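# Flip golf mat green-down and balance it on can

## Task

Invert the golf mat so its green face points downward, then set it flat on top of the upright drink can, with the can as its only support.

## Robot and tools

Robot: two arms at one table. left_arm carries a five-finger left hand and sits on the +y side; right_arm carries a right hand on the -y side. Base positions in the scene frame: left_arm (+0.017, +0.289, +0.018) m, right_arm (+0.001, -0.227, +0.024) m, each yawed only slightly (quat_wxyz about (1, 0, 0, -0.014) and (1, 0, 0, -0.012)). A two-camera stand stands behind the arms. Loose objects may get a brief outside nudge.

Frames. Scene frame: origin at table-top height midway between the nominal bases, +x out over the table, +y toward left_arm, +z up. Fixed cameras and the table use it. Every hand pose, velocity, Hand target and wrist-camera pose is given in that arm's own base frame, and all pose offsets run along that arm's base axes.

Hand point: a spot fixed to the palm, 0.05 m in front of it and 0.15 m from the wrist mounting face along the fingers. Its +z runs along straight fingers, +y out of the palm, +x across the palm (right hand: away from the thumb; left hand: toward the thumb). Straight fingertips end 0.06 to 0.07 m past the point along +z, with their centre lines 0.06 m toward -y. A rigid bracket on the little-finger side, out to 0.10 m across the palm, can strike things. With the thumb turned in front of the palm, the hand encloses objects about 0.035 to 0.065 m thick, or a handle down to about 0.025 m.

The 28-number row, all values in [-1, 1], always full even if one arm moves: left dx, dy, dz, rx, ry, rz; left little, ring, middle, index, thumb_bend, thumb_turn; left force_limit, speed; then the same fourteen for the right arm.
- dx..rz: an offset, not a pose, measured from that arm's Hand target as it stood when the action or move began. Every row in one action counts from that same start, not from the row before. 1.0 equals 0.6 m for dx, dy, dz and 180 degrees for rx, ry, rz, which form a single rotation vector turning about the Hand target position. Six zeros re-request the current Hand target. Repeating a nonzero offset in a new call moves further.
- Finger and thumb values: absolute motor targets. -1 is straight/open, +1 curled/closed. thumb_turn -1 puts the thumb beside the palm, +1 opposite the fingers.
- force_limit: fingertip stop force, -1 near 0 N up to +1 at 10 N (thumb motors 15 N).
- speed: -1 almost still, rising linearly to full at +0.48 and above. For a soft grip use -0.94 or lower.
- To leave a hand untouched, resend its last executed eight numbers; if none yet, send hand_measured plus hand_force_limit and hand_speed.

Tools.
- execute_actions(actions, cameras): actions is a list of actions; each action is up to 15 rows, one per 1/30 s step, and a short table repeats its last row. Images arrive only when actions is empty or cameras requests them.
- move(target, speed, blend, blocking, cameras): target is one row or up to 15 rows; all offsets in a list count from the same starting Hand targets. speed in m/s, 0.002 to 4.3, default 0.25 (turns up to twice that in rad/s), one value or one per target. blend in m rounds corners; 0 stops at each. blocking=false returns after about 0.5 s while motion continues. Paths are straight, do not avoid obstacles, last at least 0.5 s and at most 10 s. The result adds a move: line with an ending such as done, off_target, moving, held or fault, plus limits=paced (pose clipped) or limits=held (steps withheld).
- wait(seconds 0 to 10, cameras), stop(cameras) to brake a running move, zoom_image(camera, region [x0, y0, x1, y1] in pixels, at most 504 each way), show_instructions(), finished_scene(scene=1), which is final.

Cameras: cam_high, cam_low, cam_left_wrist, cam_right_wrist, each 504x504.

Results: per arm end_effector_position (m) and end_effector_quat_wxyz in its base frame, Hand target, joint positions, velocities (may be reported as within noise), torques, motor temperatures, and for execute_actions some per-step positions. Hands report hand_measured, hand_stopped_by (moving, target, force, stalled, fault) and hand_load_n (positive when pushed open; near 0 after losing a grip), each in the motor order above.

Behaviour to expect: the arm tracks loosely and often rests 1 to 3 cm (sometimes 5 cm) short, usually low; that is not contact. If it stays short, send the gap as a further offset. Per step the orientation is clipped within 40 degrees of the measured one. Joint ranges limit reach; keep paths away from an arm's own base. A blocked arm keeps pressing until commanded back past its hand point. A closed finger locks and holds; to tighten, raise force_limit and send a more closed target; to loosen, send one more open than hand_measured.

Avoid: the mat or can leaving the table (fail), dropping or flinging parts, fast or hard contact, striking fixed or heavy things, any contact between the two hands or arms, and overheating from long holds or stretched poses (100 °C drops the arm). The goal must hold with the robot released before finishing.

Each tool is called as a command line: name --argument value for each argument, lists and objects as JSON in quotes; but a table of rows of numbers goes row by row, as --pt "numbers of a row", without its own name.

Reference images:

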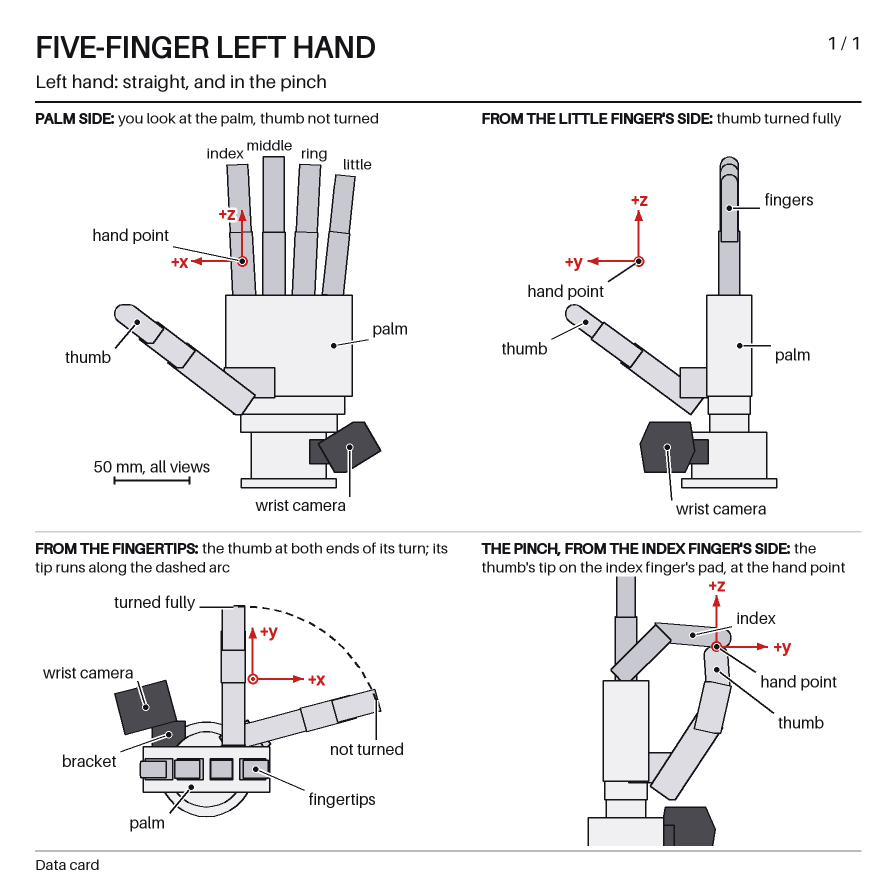

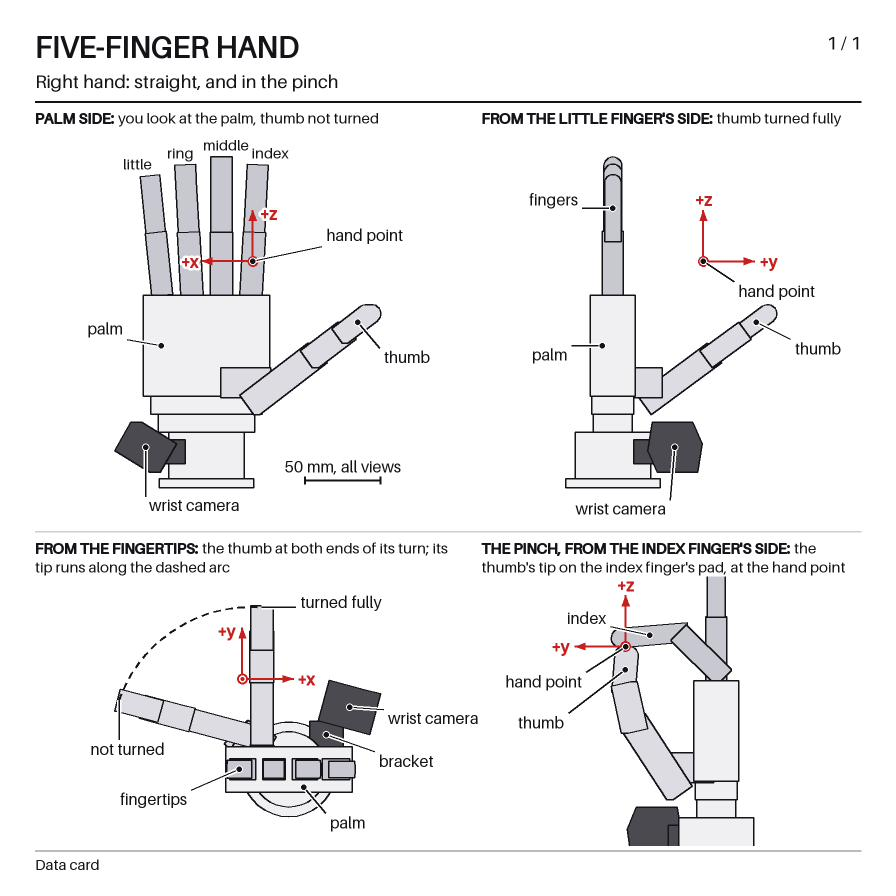

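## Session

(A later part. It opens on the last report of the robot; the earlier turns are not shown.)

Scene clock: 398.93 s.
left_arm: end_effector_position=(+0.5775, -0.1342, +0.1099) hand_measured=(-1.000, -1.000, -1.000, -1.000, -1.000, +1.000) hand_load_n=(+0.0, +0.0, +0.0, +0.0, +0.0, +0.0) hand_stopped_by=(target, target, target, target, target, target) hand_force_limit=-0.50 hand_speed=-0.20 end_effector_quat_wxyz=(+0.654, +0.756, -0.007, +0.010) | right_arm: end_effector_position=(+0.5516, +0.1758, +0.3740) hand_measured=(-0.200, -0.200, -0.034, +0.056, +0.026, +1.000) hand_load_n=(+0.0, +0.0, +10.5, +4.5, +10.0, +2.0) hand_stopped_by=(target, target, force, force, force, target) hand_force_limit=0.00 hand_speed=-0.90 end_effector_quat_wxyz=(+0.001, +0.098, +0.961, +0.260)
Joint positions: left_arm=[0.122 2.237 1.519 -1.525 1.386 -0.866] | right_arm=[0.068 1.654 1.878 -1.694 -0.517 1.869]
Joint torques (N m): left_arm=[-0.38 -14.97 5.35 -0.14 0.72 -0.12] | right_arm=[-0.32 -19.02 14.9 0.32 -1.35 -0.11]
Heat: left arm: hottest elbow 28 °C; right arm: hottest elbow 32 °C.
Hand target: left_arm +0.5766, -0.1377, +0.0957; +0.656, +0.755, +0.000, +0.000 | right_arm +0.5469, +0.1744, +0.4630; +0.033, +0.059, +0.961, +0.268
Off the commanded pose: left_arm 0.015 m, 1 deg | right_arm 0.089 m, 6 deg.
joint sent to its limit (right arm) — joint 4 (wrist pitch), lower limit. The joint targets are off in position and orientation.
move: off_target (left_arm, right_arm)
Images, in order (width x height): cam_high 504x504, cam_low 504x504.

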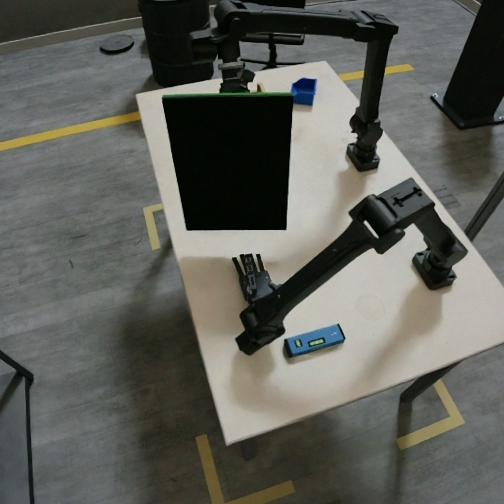

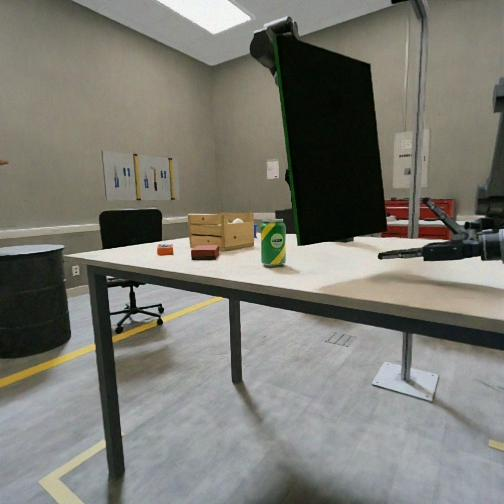

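move --target '[0.013,-0.205,0.0,0,0,-0.035,-1,-1,-1,-1,-1,1,-0.5,-0.2,0.0,0.0,0.0,0,0,0,-0.2,-0.2,0.5,0.5,0.3,1,0.0,-0.9]' --speed 0.06 --cameras '["cam_low","cam_high","cam_left_wrist"]'

zoom_image --camera "cam_low" --region '[220, 60, 460, 300]'

zoom_image --camera "cam_high" --region '[150, 90, 350, 290]'

Scene clock: 403.47 s.
left_arm: end_effector_position=(+0.5848, -0.2567, +0.0827) hand_measured=(-1.000, -1.000, -1.000, -1.000, -1.000, +1.000) hand_load_n=(+0.0, +0.0, +0.0, +0.0, +0.0, +0.0) hand_stopped_by=(target, target, target, target, target, target) hand_force_limit=-0.50 hand_speed=-0.20 end_effector_quat_wxyz=(+0.654, +0.754, -0.034, -0.043) | right_arm: end_effector_position=(+0.5516, +0.1758, +0.3742) hand_measured=(-0.200, -0.200, -0.034, +0.056, +0.026, +1.000) hand_load_n=(+0.0, +0.0, +10.5, +4.5, +10.0, +2.0) hand_stopped_by=(target, target, force, force, force, target) hand_force_limit=0.00 hand_speed=-0.90 end_effector_quat_wxyz=(+0.001, +0.098, +0.961, +0.260)
Joint positions: left_arm=[-0.092 2.235 1.478 -0.936 1.428 -1.469] | right_arm=[0.068 1.654 1.878 -1.694 -0.517 1.869]
Joint torques (N m): left_arm=[-0.44 -18.67 5.82 0.58 0.9 -0.14] | right_arm=[-0.38 -18.84 14.9 0.34 -1.36 -0.1]
Heat: left arm: hottest elbow 28 °C; right arm: hottest elbow 33 °C.
Hand target: left_arm +0.5844, -0.2608, +0.0958; +0.655, +0.753, -0.042, -0.036 | right_arm +0.5469, +0.1744, +0.4630; +0.033, +0.059, +0.961, +0.268
Off the commanded pose: left_arm 0.014 m, 1 deg | right_arm 0.089 m, 6 deg.
joint sent to its limit (right arm) — joint 4 (wrist pitch), lower limit. The joint targets are off in position and orientation.
move: off_target (left_arm, right_arm)
camera_calibration:
cam_left_wrist: T_world_to_cam=[[0.299064, 0.0853136, -0.950412, -0.0693834], [0.868773, 0.38764, 0.308171, -0.432222], [0.394708, -0.917855, 0.0418109, -0.358175], [0, 0, 0, 1]] pos_world=[0.537627, -0.155286, 0.0822311]
Images, in order (width x height): cam_high 504x504, cam_low 504x504, cam_left_wrist 504x504.

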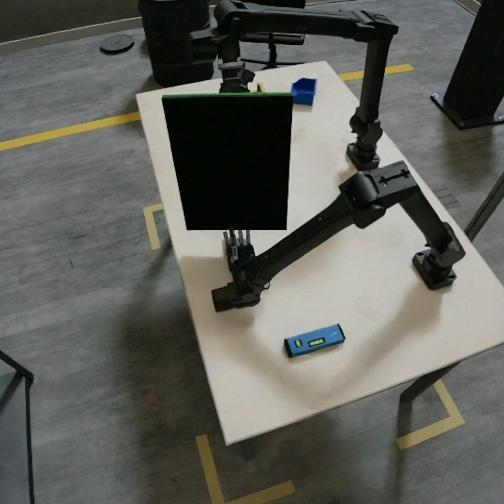

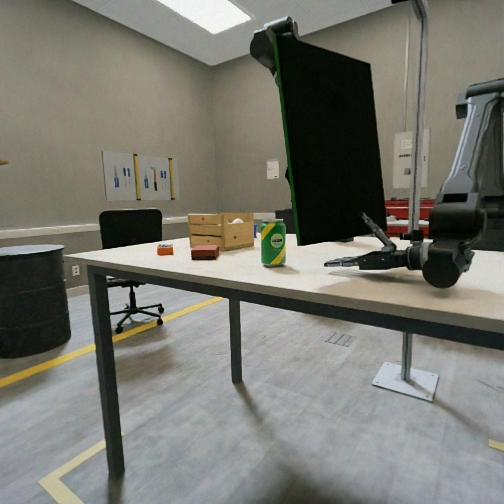

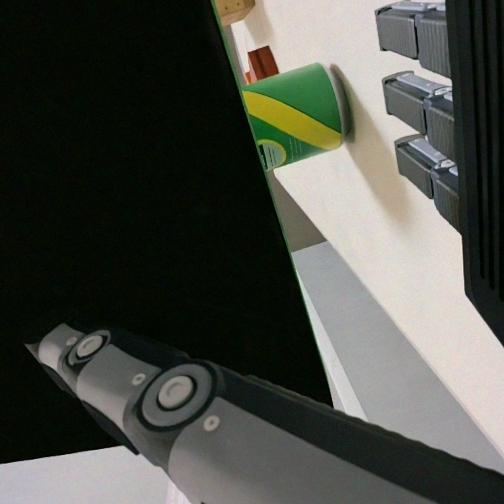

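Scaled by 2.100 from the camera's 504x504 image, which has a finer 720x720 frame.

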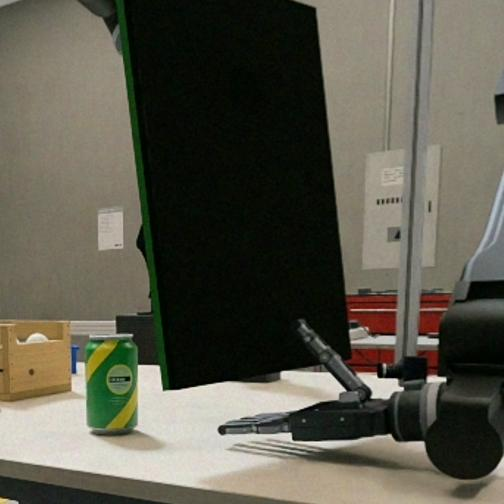

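Scaled by 2.520 from the camera's 504x504 image, which has a finer 720x720 frame.

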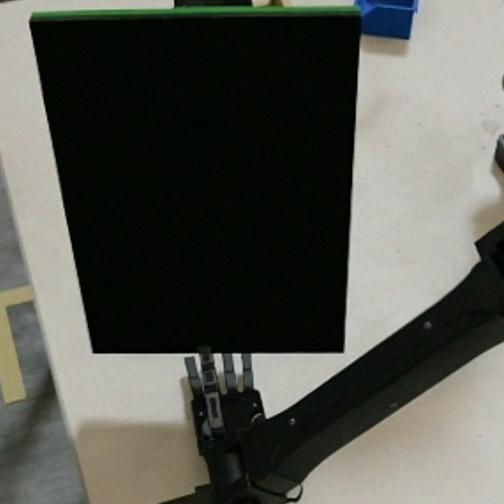

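move --target '[0.0,-0.025,0.05,0,0,0,-1,-1,-1,-1,-1,1,-0.5,-0.2,0.0,0.0,0.0,0,0,0,-0.2,-0.2,0.5,0.5,0.3,1,0.0,-0.9]' --speed 0.05 --cameras '["cam_low","cam_left_wrist"]'

zoom_image --camera "cam_low" --region '[260, 180, 420, 300]'

Scene clock: 405.53 s.
left_arm: end_effector_position=(+0.5860, -0.2705, +0.1126) hand_measured=(-1.000, -1.000, -1.000, -1.000, -1.000, +1.000) hand_load_n=(+0.0, +0.0, +0.0, +0.0, +0.0, +0.0) hand_stopped_by=(target, target, target, target, target, target) hand_force_limit=-0.50 hand_speed=-0.20 end_effector_quat_wxyz=(+0.654, +0.755, -0.033, -0.044) | right_arm: end_effector_position=(+0.5516, +0.1758, +0.3742) hand_measured=(-0.200, -0.200, -0.034, +0.056, +0.026, +1.000) hand_load_n=(+0.0, +0.0, +10.5, +4.5, +10.0, +2.0) hand_stopped_by=(target, target, force, force, force, target) hand_force_limit=0.00 hand_speed=-0.90 end_effector_quat_wxyz=(+0.001, +0.098, +0.961, +0.260)
Joint positions: left_arm=[-0.116 2.165 1.447 -0.821 1.429 -1.626] | right_arm=[0.068 1.654 1.878 -1.694 -0.517 1.869]
Joint torques (N m): left_arm=[-0.56 -18.43 6.26 0.81 0.88 -0.13] | right_arm=[-0.26 -18.84 14.91 0.34 -1.36 -0.1]
Heat: left arm: hottest elbow 28 °C; right arm: hottest elbow 34 °C.
Hand target: left_arm +0.5844, -0.2758, +0.1259; +0.655, +0.753, -0.042, -0.036 | right_arm +0.5469, +0.1744, +0.4630; +0.033, +0.059, +0.961, +0.268
Off the commanded pose: left_arm 0.014 m, 1 deg | right_arm 0.089 m, 6 deg.
joint sent to its limit (right arm) — joint 4 (wrist pitch), lower limit. The joint targets are off in position and orientation.
move: off_target (left_arm, right_arm)
camera_calibration:
cam_left_wrist: T_world_to_cam=[[0.297457, 0.0858708, -0.950866, -0.0389566], [0.869701, 0.386507, 0.306971, -0.437787], [0.393876, -0.91828, 0.0402873, -0.371935], [0, 0, 0, 1]] pos_world=[0.538828, -0.168987, 0.11233]
Images, in order (width x height): cam_low 504x504, cam_left_wrist 504x504.

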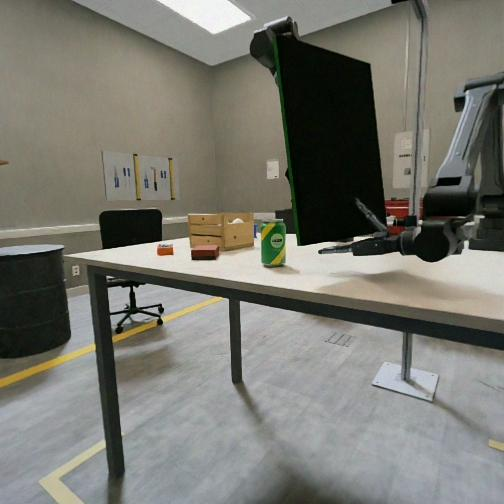

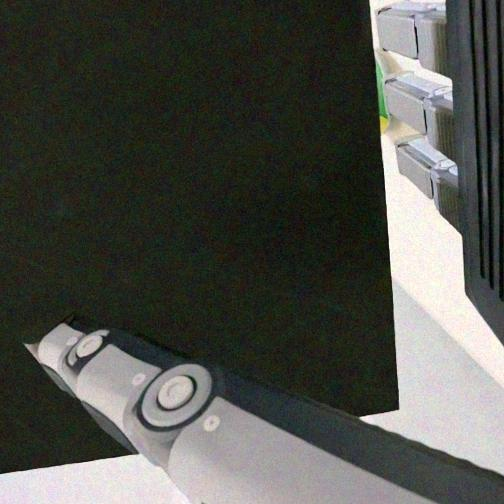

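Scaled by 3.150 from the camera's 504x504 image, which has a finer 720x720 frame.

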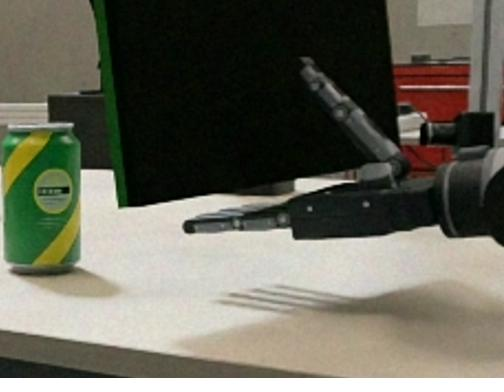

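move --target '[0.0,0.0,0.035,0,0,0,-1,-1,-1,-1,-1,1,-0.5,-0.2,0.0,0.0,0.0,0,0,0,-0.2,-0.2,0.5,0.5,0.3,1,0.0,-0.9]' --speed 0.03 --cameras '["cam_low"]'

zoom_image --camera "cam_low" --region '[260, 180, 420, 300]'

Scene clock: 407.33 s.
left_arm: end_effector_position=(+0.5864, -0.2704, +0.1308) hand_measured=(-1.000, -1.000, -1.000, -1.000, -1.000, +1.000) hand_load_n=(+0.0, +0.0, +0.0, +0.0, +0.0, -0.5) hand_stopped_by=(target, target, target, target, target, target) hand_force_limit=-0.50 hand_speed=-0.20 end_effector_quat_wxyz=(+0.653, +0.755, -0.033, -0.041) | right_arm: end_effector_position=(+0.5522, +0.1758, +0.3764) hand_measured=(-0.200, -0.200, -0.034, +0.056, +0.026, +1.000) hand_load_n=(+0.0, +0.0, +10.0, +5.0, +10.0, +2.5) hand_stopped_by=(target, target, force, force, force, target) hand_force_limit=0.00 hand_speed=-0.90 end_effector_quat_wxyz=(+0.004, +0.097, +0.961, +0.260)
Joint positions: left_arm=[-0.116 2.129 1.442 -0.821 1.427 -1.654] | right_arm=[0.068 1.654 1.883 -1.694 -0.517 1.869]
Joint torques (N m): left_arm=[-0.73 -18.55 6.53 0.65 0.93 -0.15] | right_arm=[-0.21 -18.78 14.65 0.35 -1.36 -0.1]
Heat: left arm: hottest elbow 28 °C; right arm: hottest elbow 34 °C.
Hand target: left_arm +0.5844, -0.2758, +0.1468; +0.655, +0.754, -0.042, -0.036 | right_arm +0.5469, +0.1744, +0.4630; +0.033, +0.059, +0.961, +0.268
Off the commanded pose: left_arm 0.017 m, 1 deg | right_arm 0.087 m, 6 deg.
joint sent to its limit (right arm) — joint 4 (wrist pitch), lower limit. The joint targets are off in position and orientation.
move: off_target (left_arm, right_arm)
Images, in order (width x height): cam_low 504x504.

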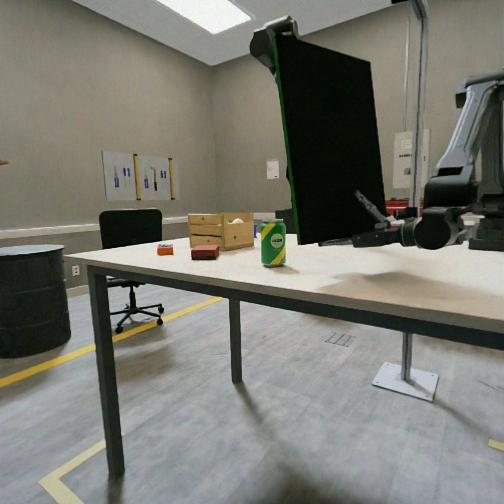

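Scaled by 3.150 from the camera's 504x504 image, which has a finer 720x720 frame.

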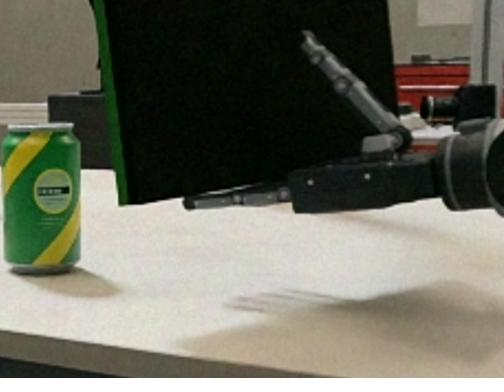

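zoom_image --camera "cam_low" --region '[140, 190, 300, 290]'

Scaled by 3.150 from the camera's 504x504 image, which has a finer 720x720 frame.

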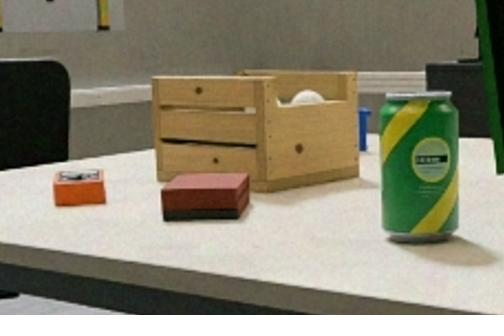

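move --target '[0.011,0.0,0.0,0,0,0,-1,-1,-1,-1,-1,1,-0.5,-0.2,-0.0075,-0.057,-0.02,0.0276,0.0127,-0.0255,-0.2,-0.2,0.5,0.5,0.3,1,0.0,-0.9]' --speed 0.04 --cameras '["cam_low","cam_high"]'

zoom_image --camera "cam_low" --region '[220, 60, 460, 300]'

zoom_image --camera "cam_high" --region '[150, 90, 350, 290]'

Scene clock: 414.83 s.
left_arm: end_effector_position=(+0.5867, -0.2704, +0.1320) hand_measured=(-1.000, -1.000, -1.000, -1.000, -1.000, +1.000) hand_load_n=(+0.0, +0.0, +0.0, +0.0, +0.0, +0.0) hand_stopped_by=(target, target, target, target, target, target) hand_force_limit=-0.50 hand_speed=-0.20 end_effector_quat_wxyz=(+0.654, +0.755, -0.032, -0.042) | right_arm: end_effector_position=(+0.5618, +0.1425, +0.3907) hand_measured=(-0.200, -0.200, -0.034, +0.056, +0.026, +1.000) hand_load_n=(+0.0, +0.0, +11.0, +4.5, +11.0, +2.0) hand_stopped_by=(target, target, force, force, force, target) hand_force_limit=0.00 hand_speed=-0.90 end_effector_quat_wxyz=(+0.011, +0.131, +0.946, +0.297)
Joint positions: left_arm=[-0.116 2.127 1.442 -0.821 1.428 -1.659] | right_arm=[-0.011 1.648 1.883 -1.694 -0.594 1.869]
Joint torques (N m): left_arm=[-0.56 -17.67 8.38 0.34 0.92 -0.14] | right_arm=[-0.32 -19.37 9.39 0.35 -1.69 -0.02]
Motor temperatures (°C): left_arm=[21 25 28 21 24 21] | right_arm=[21 27 36 22 23 24]
Heat: left arm: hottest elbow 28 °C; right arm: hottest elbow 36 °C.
Hand target: left_arm +0.5910, -0.2758, +0.1468; +0.655, +0.753, -0.042, -0.036 | right_arm +0.5424, +0.1400, +0.4510; +0.022, +0.104, +0.946, +0.307
Off the commanded pose: left_arm 0.016 m, 1 deg | right_arm 0.063 m, 4 deg.
joint sent to its limit (right arm) — joint 4 (wrist pitch), lower limit. The joint targets are off in orientation, not in position.
move: off_target (left_arm, right_arm)
Images, in order (width x height): cam_high 504x504, cam_low 504x504.

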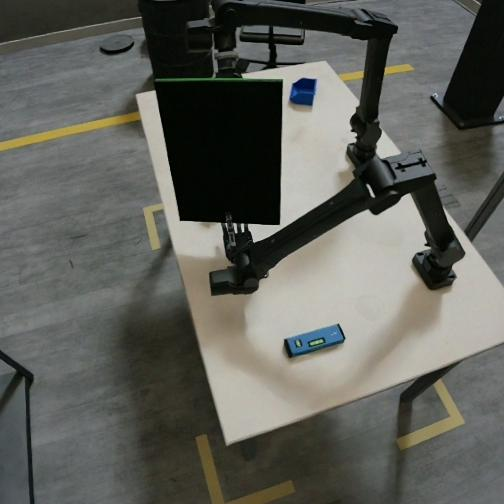

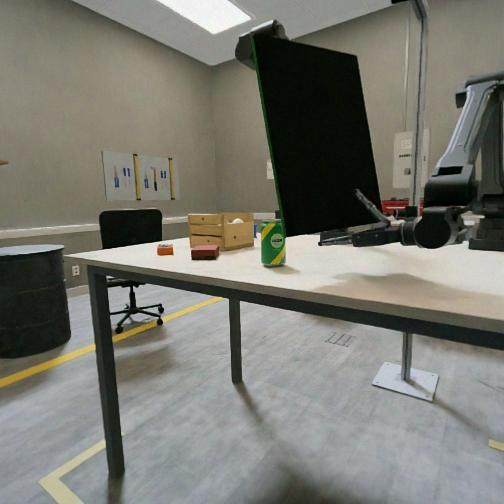

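Scaled by 2.100 from the camera's 504x504 image, which has a finer 720x720 frame.

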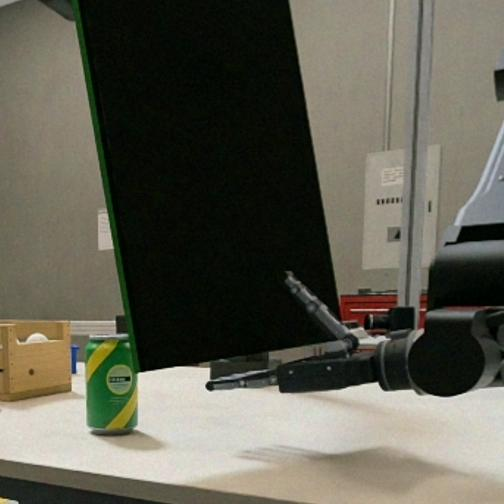

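Scaled by 2.520 from the camera's 504x504 image, which has a finer 720x720 frame.

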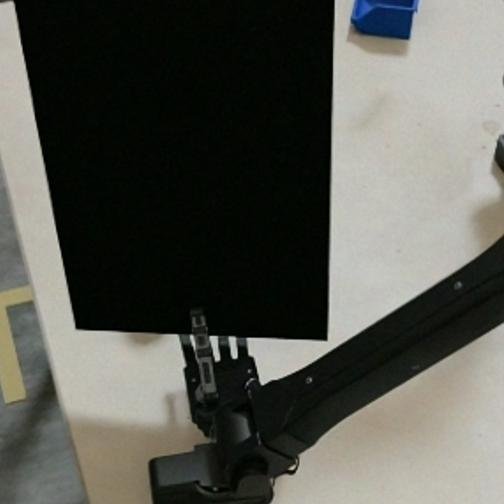

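move --target '[0.035,0.0,0.0,0,0,0,-1,-1,-1,-1,-1,1,-0.5,-0.2,-0.02,-0.057,-0.05,0.0276,0.0127,-0.010,-0.2,-0.2,0.5,0.5,0.3,1,0.0,-0.9]' --speed 0.04 --cameras '["cam_low","cam_high"]'

zoom_image --camera "cam_low" --region '[220, 60, 460, 300]'

zoom_image --camera "cam_high" --region '[130, 70, 330, 270]'

Scene clock: 418.43 s.
left_arm: end_effector_position=(+0.6023, -0.2722, +0.1448) hand_measured=(-1.000, -1.000, -1.000, -1.000, -1.000, +1.000) hand_load_n=(+0.0, +0.0, +0.0, +0.0, +0.0, -0.5) hand_stopped_by=(target, target, target, target, target, target) hand_force_limit=-0.50 hand_speed=-0.20 end_effector_quat_wxyz=(+0.654, +0.755, -0.034, -0.040) | right_arm: end_effector_position=(+0.5461, +0.1069, +0.3697) hand_measured=(-0.200, -0.200, -0.034, +0.056, +0.026, +1.000) hand_load_n=(+0.5, +0.0, +11.0, +2.0, +8.0, -0.5) hand_stopped_by=(target, target, force, force, force, target) hand_force_limit=0.00 hand_speed=-0.90 end_effector_quat_wxyz=(-0.013, +0.157, +0.929, +0.335)
Joint positions: left_arm=[-0.116 2.139 1.505 -0.865 1.428 -1.659] | right_arm=[-0.101 1.614 1.759 -1.694 -0.682 1.811]
Joint torques (N m): left_arm=[-0.15 -15.68 10.26 -0.01 0.93 -0.02] | right_arm=[-0.38 -18.55 8.92 0.2 -1.68 -0.18]
Heat: left arm: hottest elbow 28 °C; right arm: hottest elbow 36 °C.
Hand target: left_arm +0.6120, -0.2758, +0.1467; +0.655, +0.754, -0.042, -0.036 | right_arm +0.5303, +0.1060, +0.4211; +0.004, +0.125, +0.930, +0.345
Off the commanded pose: left_arm 0.011 m, 1 deg | right_arm 0.054 m, 4 deg.
joint sent to its limit (right arm) — joint 4 (wrist pitch), lower limit. The joint targets are off in orientation, not in position.
move: off_target (left_arm, right_arm)
Images, in order (width x height): cam_high 504x504, cam_low 504x504.

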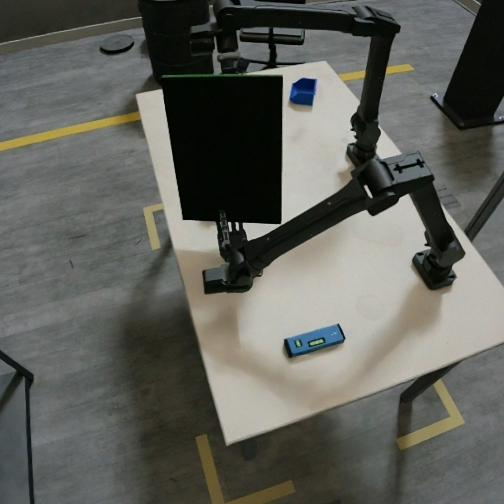

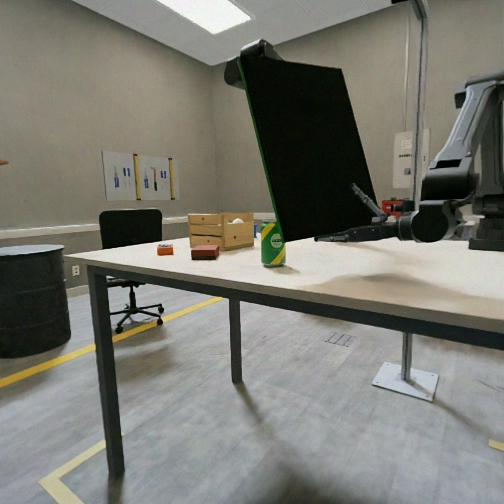

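Scaled by 2.100 from the camera's 504x504 image, which has a finer 720x720 frame.

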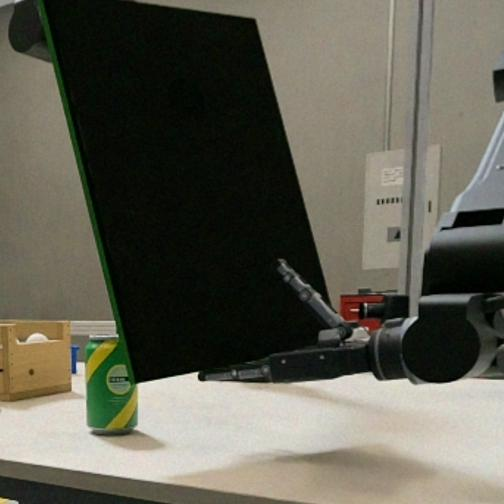

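Scaled by 2.520 from the camera's 504x504 image, which has a finer 720x720 frame.

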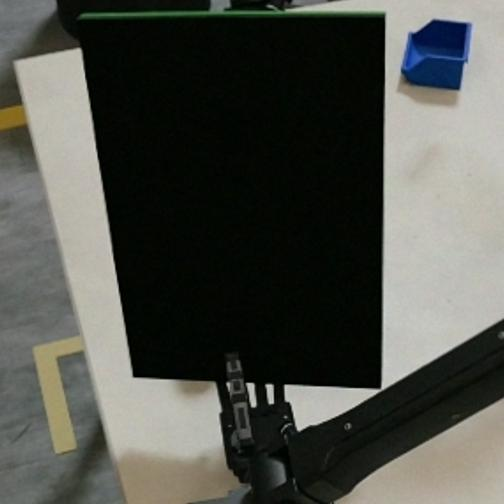

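move --pt "0 0 -0.04 0 0 0 -1 -1 -1 -1 -1 1 -0.5 -0.2 0 0 0 0 0 0 -0.2 -0.2 0.5 0.5 0.3 1 0.0 -0.9" --pt "0 -0.035 -0.04 0 0 0 -1 -1 -1 -1 -1 1 -0.5 -0.2 -0.03 -0.08 -0.05 0.043 -0.028 -0.028 -0.2 -0.2 0.5 0.5 0.3 1 0.0 -0.9" --speed 0.04 --cameras '["cam_low","cam_high"]'

zoom_image --camera "cam_low" --region '[220, 60, 460, 300]'

zoom_image --camera "cam_high" --region '[130, 60, 330, 260]'

Scene clock: 423.50 s.
left_arm: end_effector_position=(+0.6142, -0.2906, +0.1258) hand_measured=(-1.000, -1.000, -1.000, -1.000, -1.000, +1.000) hand_load_n=(+0.0, +0.0, +0.0, +0.0, +0.0, +0.0) hand_stopped_by=(target, target, target, target, target, target) hand_force_limit=-0.50 hand_speed=-0.20 end_effector_quat_wxyz=(+0.656, +0.753, -0.040, -0.033) | right_arm: end_effector_position=(+0.5200, +0.0573, +0.3401) hand_measured=(-0.200, -0.200, -0.034, +0.056, +0.026, +1.000) hand_load_n=(+0.0, +0.5, +13.0, +3.0, +13.5, +0.0) hand_stopped_by=(target, target, force, force, force, target) hand_force_limit=0.00 hand_speed=-0.90 end_effector_quat_wxyz=(-0.007, +0.181, +0.900, +0.397)
Joint positions: left_arm=[-0.144 2.174 1.496 -0.609 1.426 -1.854] | right_arm=[-0.24 1.55 1.546 -1.63 -0.815 1.701]
Joint torques (N m): left_arm=[-0.73 -17.2 6.76 1.21 0.73 -0.14] | right_arm=[-0.38 -17.08 8.99 0.85 -2.06 -0.24]
Heat: left arm: hottest elbow 28 °C; right arm: hottest elbow 35 °C.
Hand target: left_arm +0.6120, -0.2968, +0.1227; +0.655, +0.753, -0.042, -0.036 | right_arm +0.5123, +0.0580, +0.3912; +0.051, +0.151, +0.897, +0.411
Off the commanded pose: left_arm 0.007 m, 0 deg | right_arm 0.052 m, 8 deg.
move: off_target (right_arm)
Images, in order (width x height): cam_high 504x504, cam_low 504x504.

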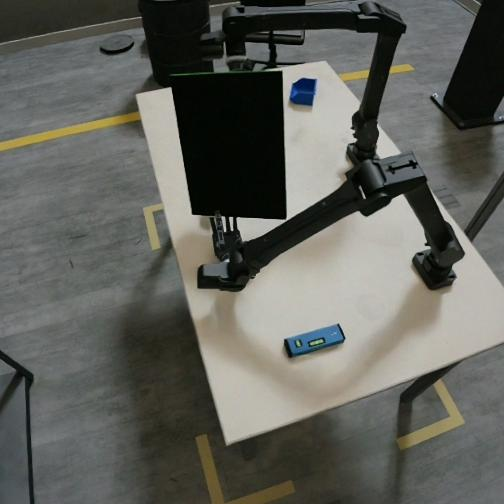

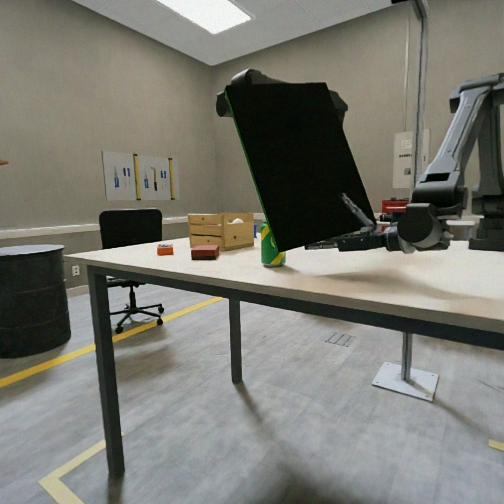

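Scaled by 2.100 from the camera's 504x504 image, which has a finer 720x720 frame.

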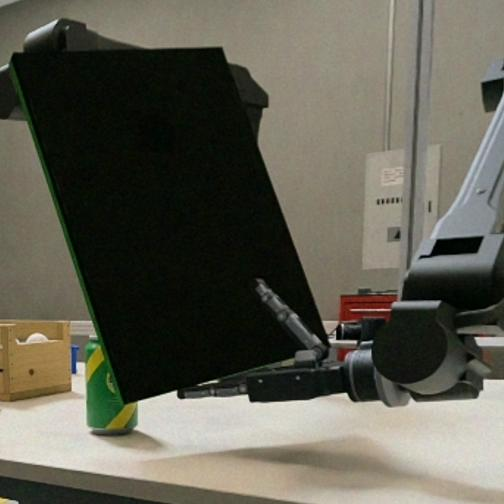

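Scaled by 2.520 from the camera's 504x504 image, which has a finer 720x720 frame.

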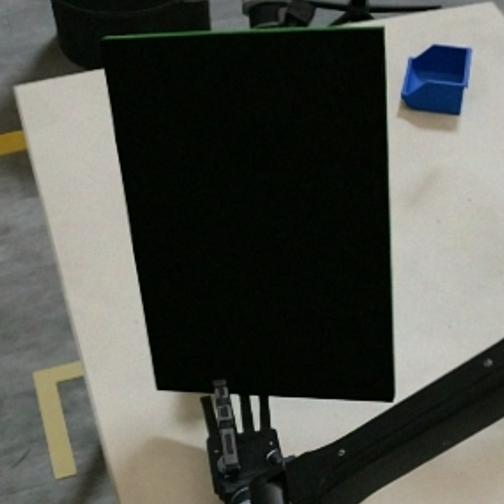

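move --pt "0 0 -0.03 0 0 0 -1 -1 -1 -1 -1 1 -0.5 -0.2 0 0 0 0 0 0 -0.2 -0.2 0.5 0.5 0.3 1 0.0 -0.9" --pt "0 0 -0.03 0 0 0 -1 -1 -1 -1 -1 1 -0.5 -0.2 0.0 0.033 -0.024 0.0106 -0.060 -0.018 -0.2 -0.2 0.5 0.5 0.3 1 0.0 -0.9" --speed 0.04 --cameras '["cam_low","cam_high"]'

zoom_image --camera "cam_low" --region '[220, 60, 460, 300]'

zoom_image --camera "cam_high" --region '[130, 60, 330, 260]'

Scene clock: 429.77 s.
left_arm: end_effector_position=(+0.6147, -0.2907, +0.1160) hand_measured=(-1.000, -1.000, -1.000, -1.000, -1.000, +1.000) hand_load_n=(+0.0, +0.0, +0.0, +0.0, +0.0, +0.0) hand_stopped_by=(target, target, target, target, target, target) hand_force_limit=-0.50 hand_speed=-0.20 end_effector_quat_wxyz=(+0.654, +0.754, -0.043, -0.027) | right_arm: end_effector_position=(+0.5161, +0.0678, +0.3258) hand_measured=(-0.200, -0.200, -0.034, +0.056, +0.024, +1.000) hand_load_n=(+0.0, +0.0, +12.5, +7.0, +17.5, +4.0) hand_stopped_by=(target, target, force, force, force, target) hand_force_limit=0.00 hand_speed=-0.90 end_effector_quat_wxyz=(+0.093, +0.174, +0.884, +0.424)
Joint positions: left_arm=[-0.144 2.189 1.491 -0.571 1.421 -1.859] | right_arm=[-0.224 1.409 1.295 -1.229 -0.876 1.843]
Joint torques (N m): left_arm=[-0.73 -16.21 6.72 1.22 0.89 -0.13] | right_arm=[0.97 -14.56 9.76 1.89 -1.99 0.01]
Heat: left arm: hottest elbow 28 °C; right arm: hottest elbow 35 °C.
Hand target: left_arm +0.6120, -0.2968, +0.1049; +0.655, +0.754, -0.042, -0.036 | right_arm +0.5124, +0.0777, +0.3766; +0.144, +0.138, +0.877, +0.437
Off the commanded pose: left_arm 0.013 m, 1 deg | right_arm 0.052 m, 8 deg.
move: off_target (left_arm, right_arm)
Images, in order (width x height): cam_high 504x504, cam_low 504x504.

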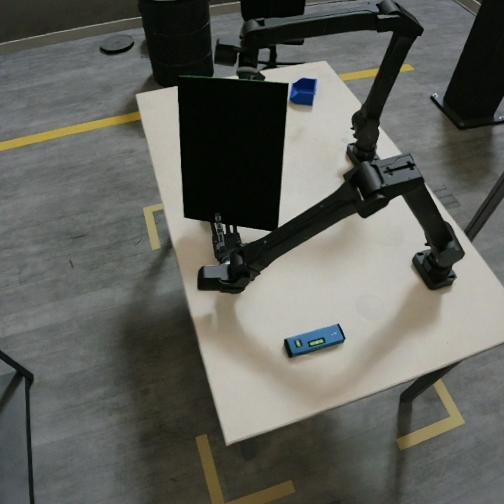

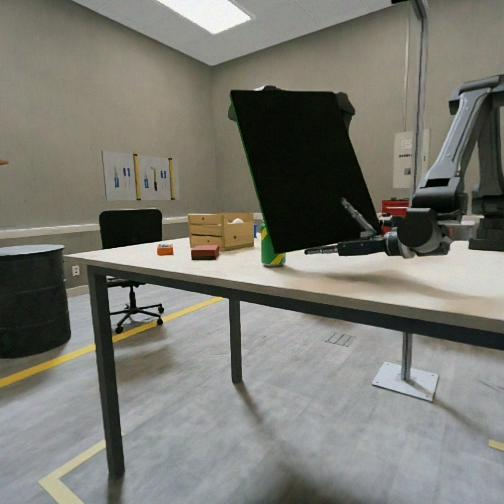

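Scaled by 2.100 from the camera's 504x504 image, which has a finer 720x720 frame.

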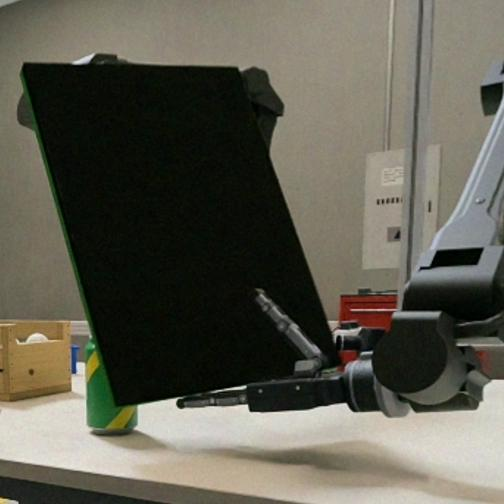

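Scaled by 2.520 from the camera's 504x504 image, which has a finer 720x720 frame.

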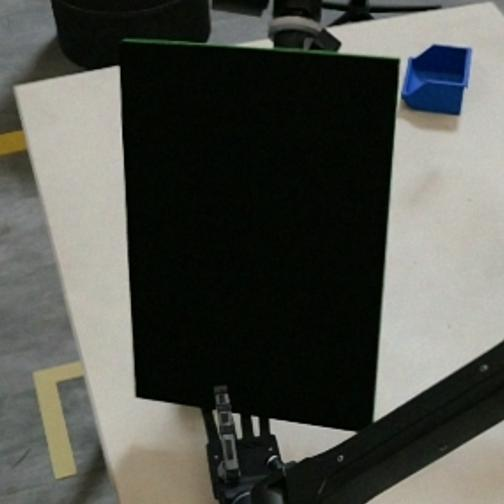

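move --pt "-0.01 0 -0.03 0 0 0 -1 -1 -1 -1 -1 1 -0.5 -0.2 0 0 0 0 0 0 -0.2 -0.2 0.5 0.5 0.3 1 0.0 -0.9" --pt "-0.03 -0.035 -0.03 0 0 0 -1 -1 -1 -1 -1 1 -0.5 -0.2 0.0 0.0 0 0 0 0 -0.2 -0.2 0.5 0.5 0.3 1 0.0 -0.9" --speed 0.06 --cameras '["cam_low"]'

zoom_image --camera "cam_low" --region '[260, 180, 420, 300]'

Scene clock: 433.43 s.
left_arm: end_effector_position=(+0.5948, -0.3141, +0.0834) hand_measured=(-1.000, -1.000, -1.000, -1.000, -1.000, +1.000) hand_load_n=(+0.0, +0.0, +0.0, +0.0, +0.0, +0.0) hand_stopped_by=(target, target, target, target, target, target) hand_force_limit=-0.50 hand_speed=-0.20 end_effector_quat_wxyz=(+0.655, +0.754, -0.039, -0.040) | right_arm: end_effector_position=(+0.5163, +0.0677, +0.3258) hand_measured=(-0.200, -0.200, -0.034, +0.056, +0.024, +1.000) hand_load_n=(+0.0, +0.0, +12.5, +5.5, +16.0, +2.5) hand_stopped_by=(target, target, force, force, force, target) hand_force_limit=0.00 hand_speed=-0.90 end_effector_quat_wxyz=(+0.092, +0.175, +0.884, +0.424)
Joint positions: left_arm=[-0.187 2.205 1.387 -0.266 1.413 -2.072] | right_arm=[-0.224 1.409 1.295 -1.229 -0.876 1.846]
Joint torques (N m): left_arm=[-0.32 -17.61 6.12 1.5 0.59 -0.14] | right_arm=[1.14 -14.86 9.65 2.02 -1.96 0.02]
Heat: left arm: hottest elbow 28 °C; right arm: hottest elbow 35 °C.
Hand target: left_arm +0.5940, -0.3177, +0.0867; +0.655, +0.753, -0.042, -0.036 | right_arm +0.5124, +0.0777, +0.3766; +0.144, +0.138, +0.877, +0.437
Off the commanded pose: left_arm 0.005 m, 1 deg | right_arm 0.052 m, 8 deg.
move: off_target (right_arm)
Images, in order (width x height): cam_low 504x504.

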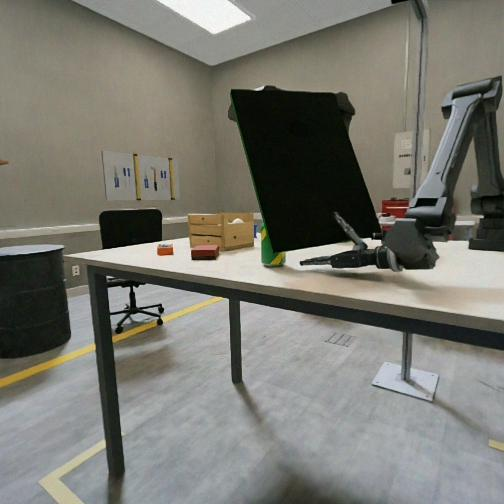

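Scaled by 3.150 from the camera's 504x504 image, which has a finer 720x720 frame.

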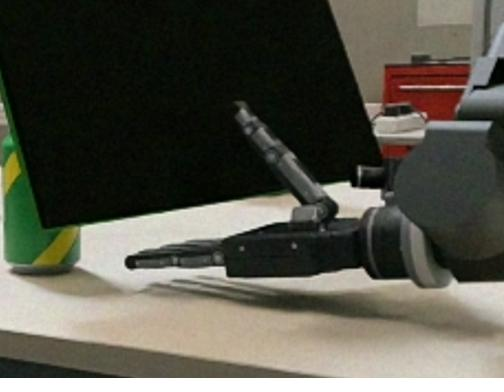

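move --target '[0,0,0.05,0,0,0,-1,-1,-1,-1,-1,1,-0.5,-0.2,0.0,0.0,0,0,0,0,-0.2,-0.2,0.5,0.5,0.3,1,0.0,-0.9]' --speed 0.04 --cameras '["cam_low","cam_high"]'

zoom_image --camera "cam_low" --region '[260, 180, 420, 300]'

Scene clock: 435.07 s.
left_arm: end_effector_position=(+0.5955, -0.3140, +0.1076) hand_measured=(-1.000, -1.000, -1.000, -1.000, -1.000, +1.000) hand_load_n=(+0.0, +0.0, +0.0, +0.0, +0.0, +0.0) hand_stopped_by=(target, target, target, target, target, target) hand_force_limit=-0.50 hand_speed=-0.20 end_effector_quat_wxyz=(+0.656, +0.753, -0.041, -0.035) | right_arm: end_effector_position=(+0.5163, +0.0677, +0.3258) hand_measured=(-0.200, -0.200, -0.034, +0.056, +0.024, +1.000) hand_load_n=(+0.0, +0.0, +12.5, +6.0, +16.5, +2.5) hand_stopped_by=(target, target, force, force, force, target) hand_force_limit=0.00 hand_speed=-0.90 end_effector_quat_wxyz=(+0.092, +0.175, +0.884, +0.424)
Joint positions: left_arm=[-0.187 2.16 1.378 -0.266 1.412 -2.099] | right_arm=[-0.224 1.409 1.295 -1.229 -0.876 1.846]
Joint torques (N m): left_arm=[-0.38 -18.32 6.42 0.59 0.59 -0.14] | right_arm=[1.03 -14.68 9.65 2.02 -1.97 0]
Heat: left arm: hottest elbow 28 °C; right arm: hottest elbow 35 °C.
Hand target: left_arm +0.5940, -0.3177, +0.1169; +0.655, +0.753, -0.042, -0.036 | right_arm +0.5124, +0.0777, +0.3766; +0.144, +0.138, +0.877, +0.437
Off the commanded pose: left_arm 0.010 m, 0 deg | right_arm 0.052 m, 8 deg.
joint sent to its limit (left arm) — joint 6 (wrist roll), lower limit. The joint targets still meet the commanded pose.
move: off_target (right_arm)
Images, in order (width x height): cam_high 504x504, cam_low 504x504.

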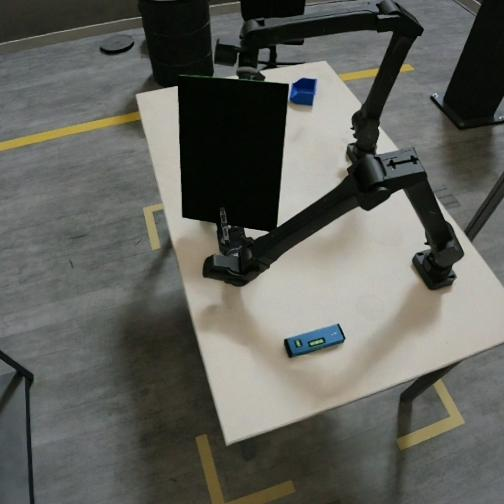

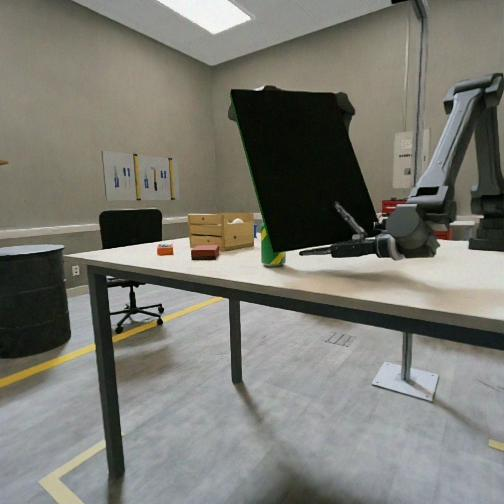

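Scaled by 3.150 from the camera's 504x504 image, which has a finer 720x720 frame.

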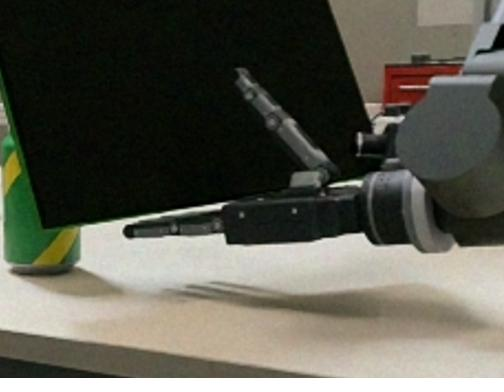

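move --target '[0.055,0.02,0.028,0,0,0,-1,-1,-1,-1,-1,1,-0.5,-0.2,0.007,-0.07,-0.04,0.0386,-0.022,0,-0.2,-0.2,0.5,0.5,0.3,1,0.0,-0.9]' --speed 0.04 --cameras '["cam_low","cam_high"]'

zoom_image --camera "cam_low" --region '[220, 60, 460, 300]'

zoom_image --camera "cam_high" --region '[130, 60, 330, 260]'

Scene clock: 438.03 s.
left_arm: end_effector_position=(+0.6141, -0.3098, +0.1321) hand_measured=(-1.000, -1.000, -1.000, -1.000, -1.000, +1.000) hand_load_n=(+0.0, +0.0, +0.0, +0.0, +0.0, +0.0) hand_stopped_by=(target, target, target, target, target, target) hand_force_limit=-0.50 hand_speed=-0.20 end_effector_quat_wxyz=(+0.653, +0.755, -0.038, -0.042) | right_arm: end_effector_position=(+0.5142, +0.0392, +0.3220) hand_measured=(-0.200, -0.200, -0.034, +0.056, +0.024, +1.000) hand_load_n=(+0.5, +0.0, +11.5, +6.5, +16.0, +3.0) hand_stopped_by=(target, target, force, force, force, target) hand_force_limit=0.00 hand_speed=-0.90 end_effector_quat_wxyz=(+0.125, +0.160, +0.851, +0.485)
Joint positions: left_arm=[-0.174 2.16 1.485 -0.508 1.416 -1.977] | right_arm=[-0.309 1.429 1.224 -1.146 -1.034 1.759]
Joint torques (N m): left_arm=[1.08 -16.03 10.32 0.43 0.94 -0.02] | right_arm=[-0.38 -11.87 9.29 1.83 -2.11 -0.17]
Heat: left arm: hottest elbow 28 °C; right arm: hottest elbow 35 °C.
Hand target: left_arm +0.6270, -0.3057, +0.1337; +0.655, +0.753, -0.042, -0.036 | right_arm +0.5165, +0.0358, +0.3527; +0.166, +0.131, +0.843, +0.494
Off the commanded pose: left_arm 0.014 m, 1 deg | right_arm 0.031 m, 6 deg.
move: off_target (left_arm, right_arm)
Images, in order (width x height): cam_high 504x504, cam_low 504x504.

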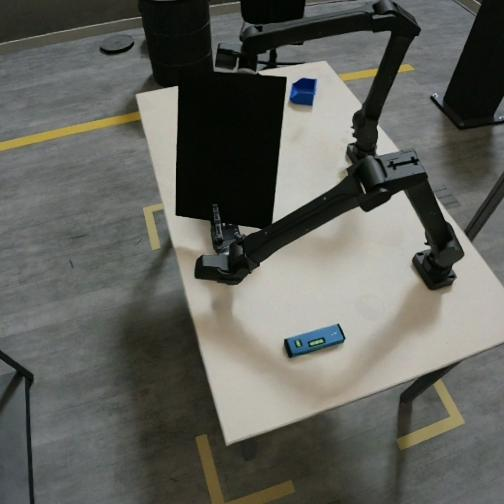

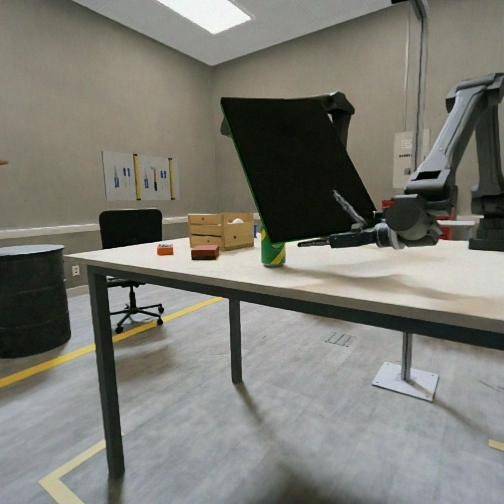

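Scaled by 2.100 from the camera's 504x504 image, which has a finer 720x720 frame.

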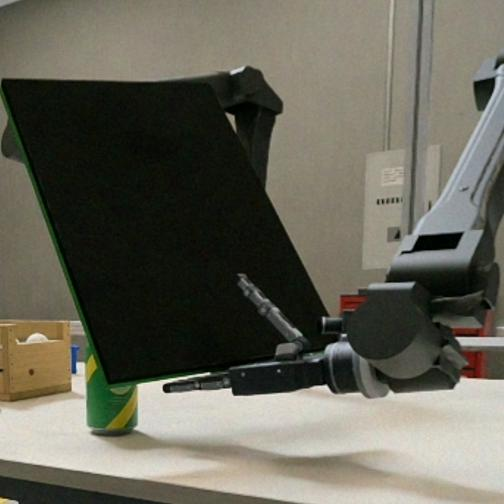

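Scaled by 2.520 from the camera's 504x504 image, which has a finer 720x720 frame.

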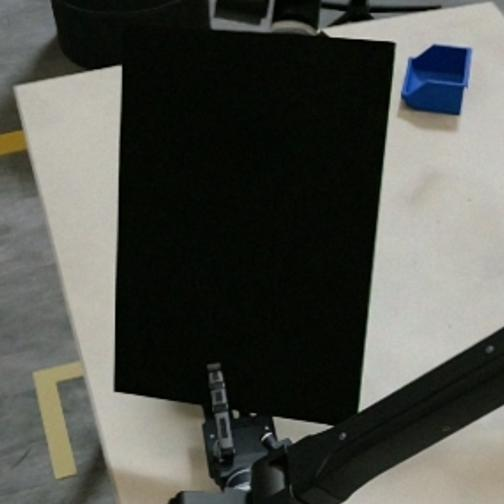

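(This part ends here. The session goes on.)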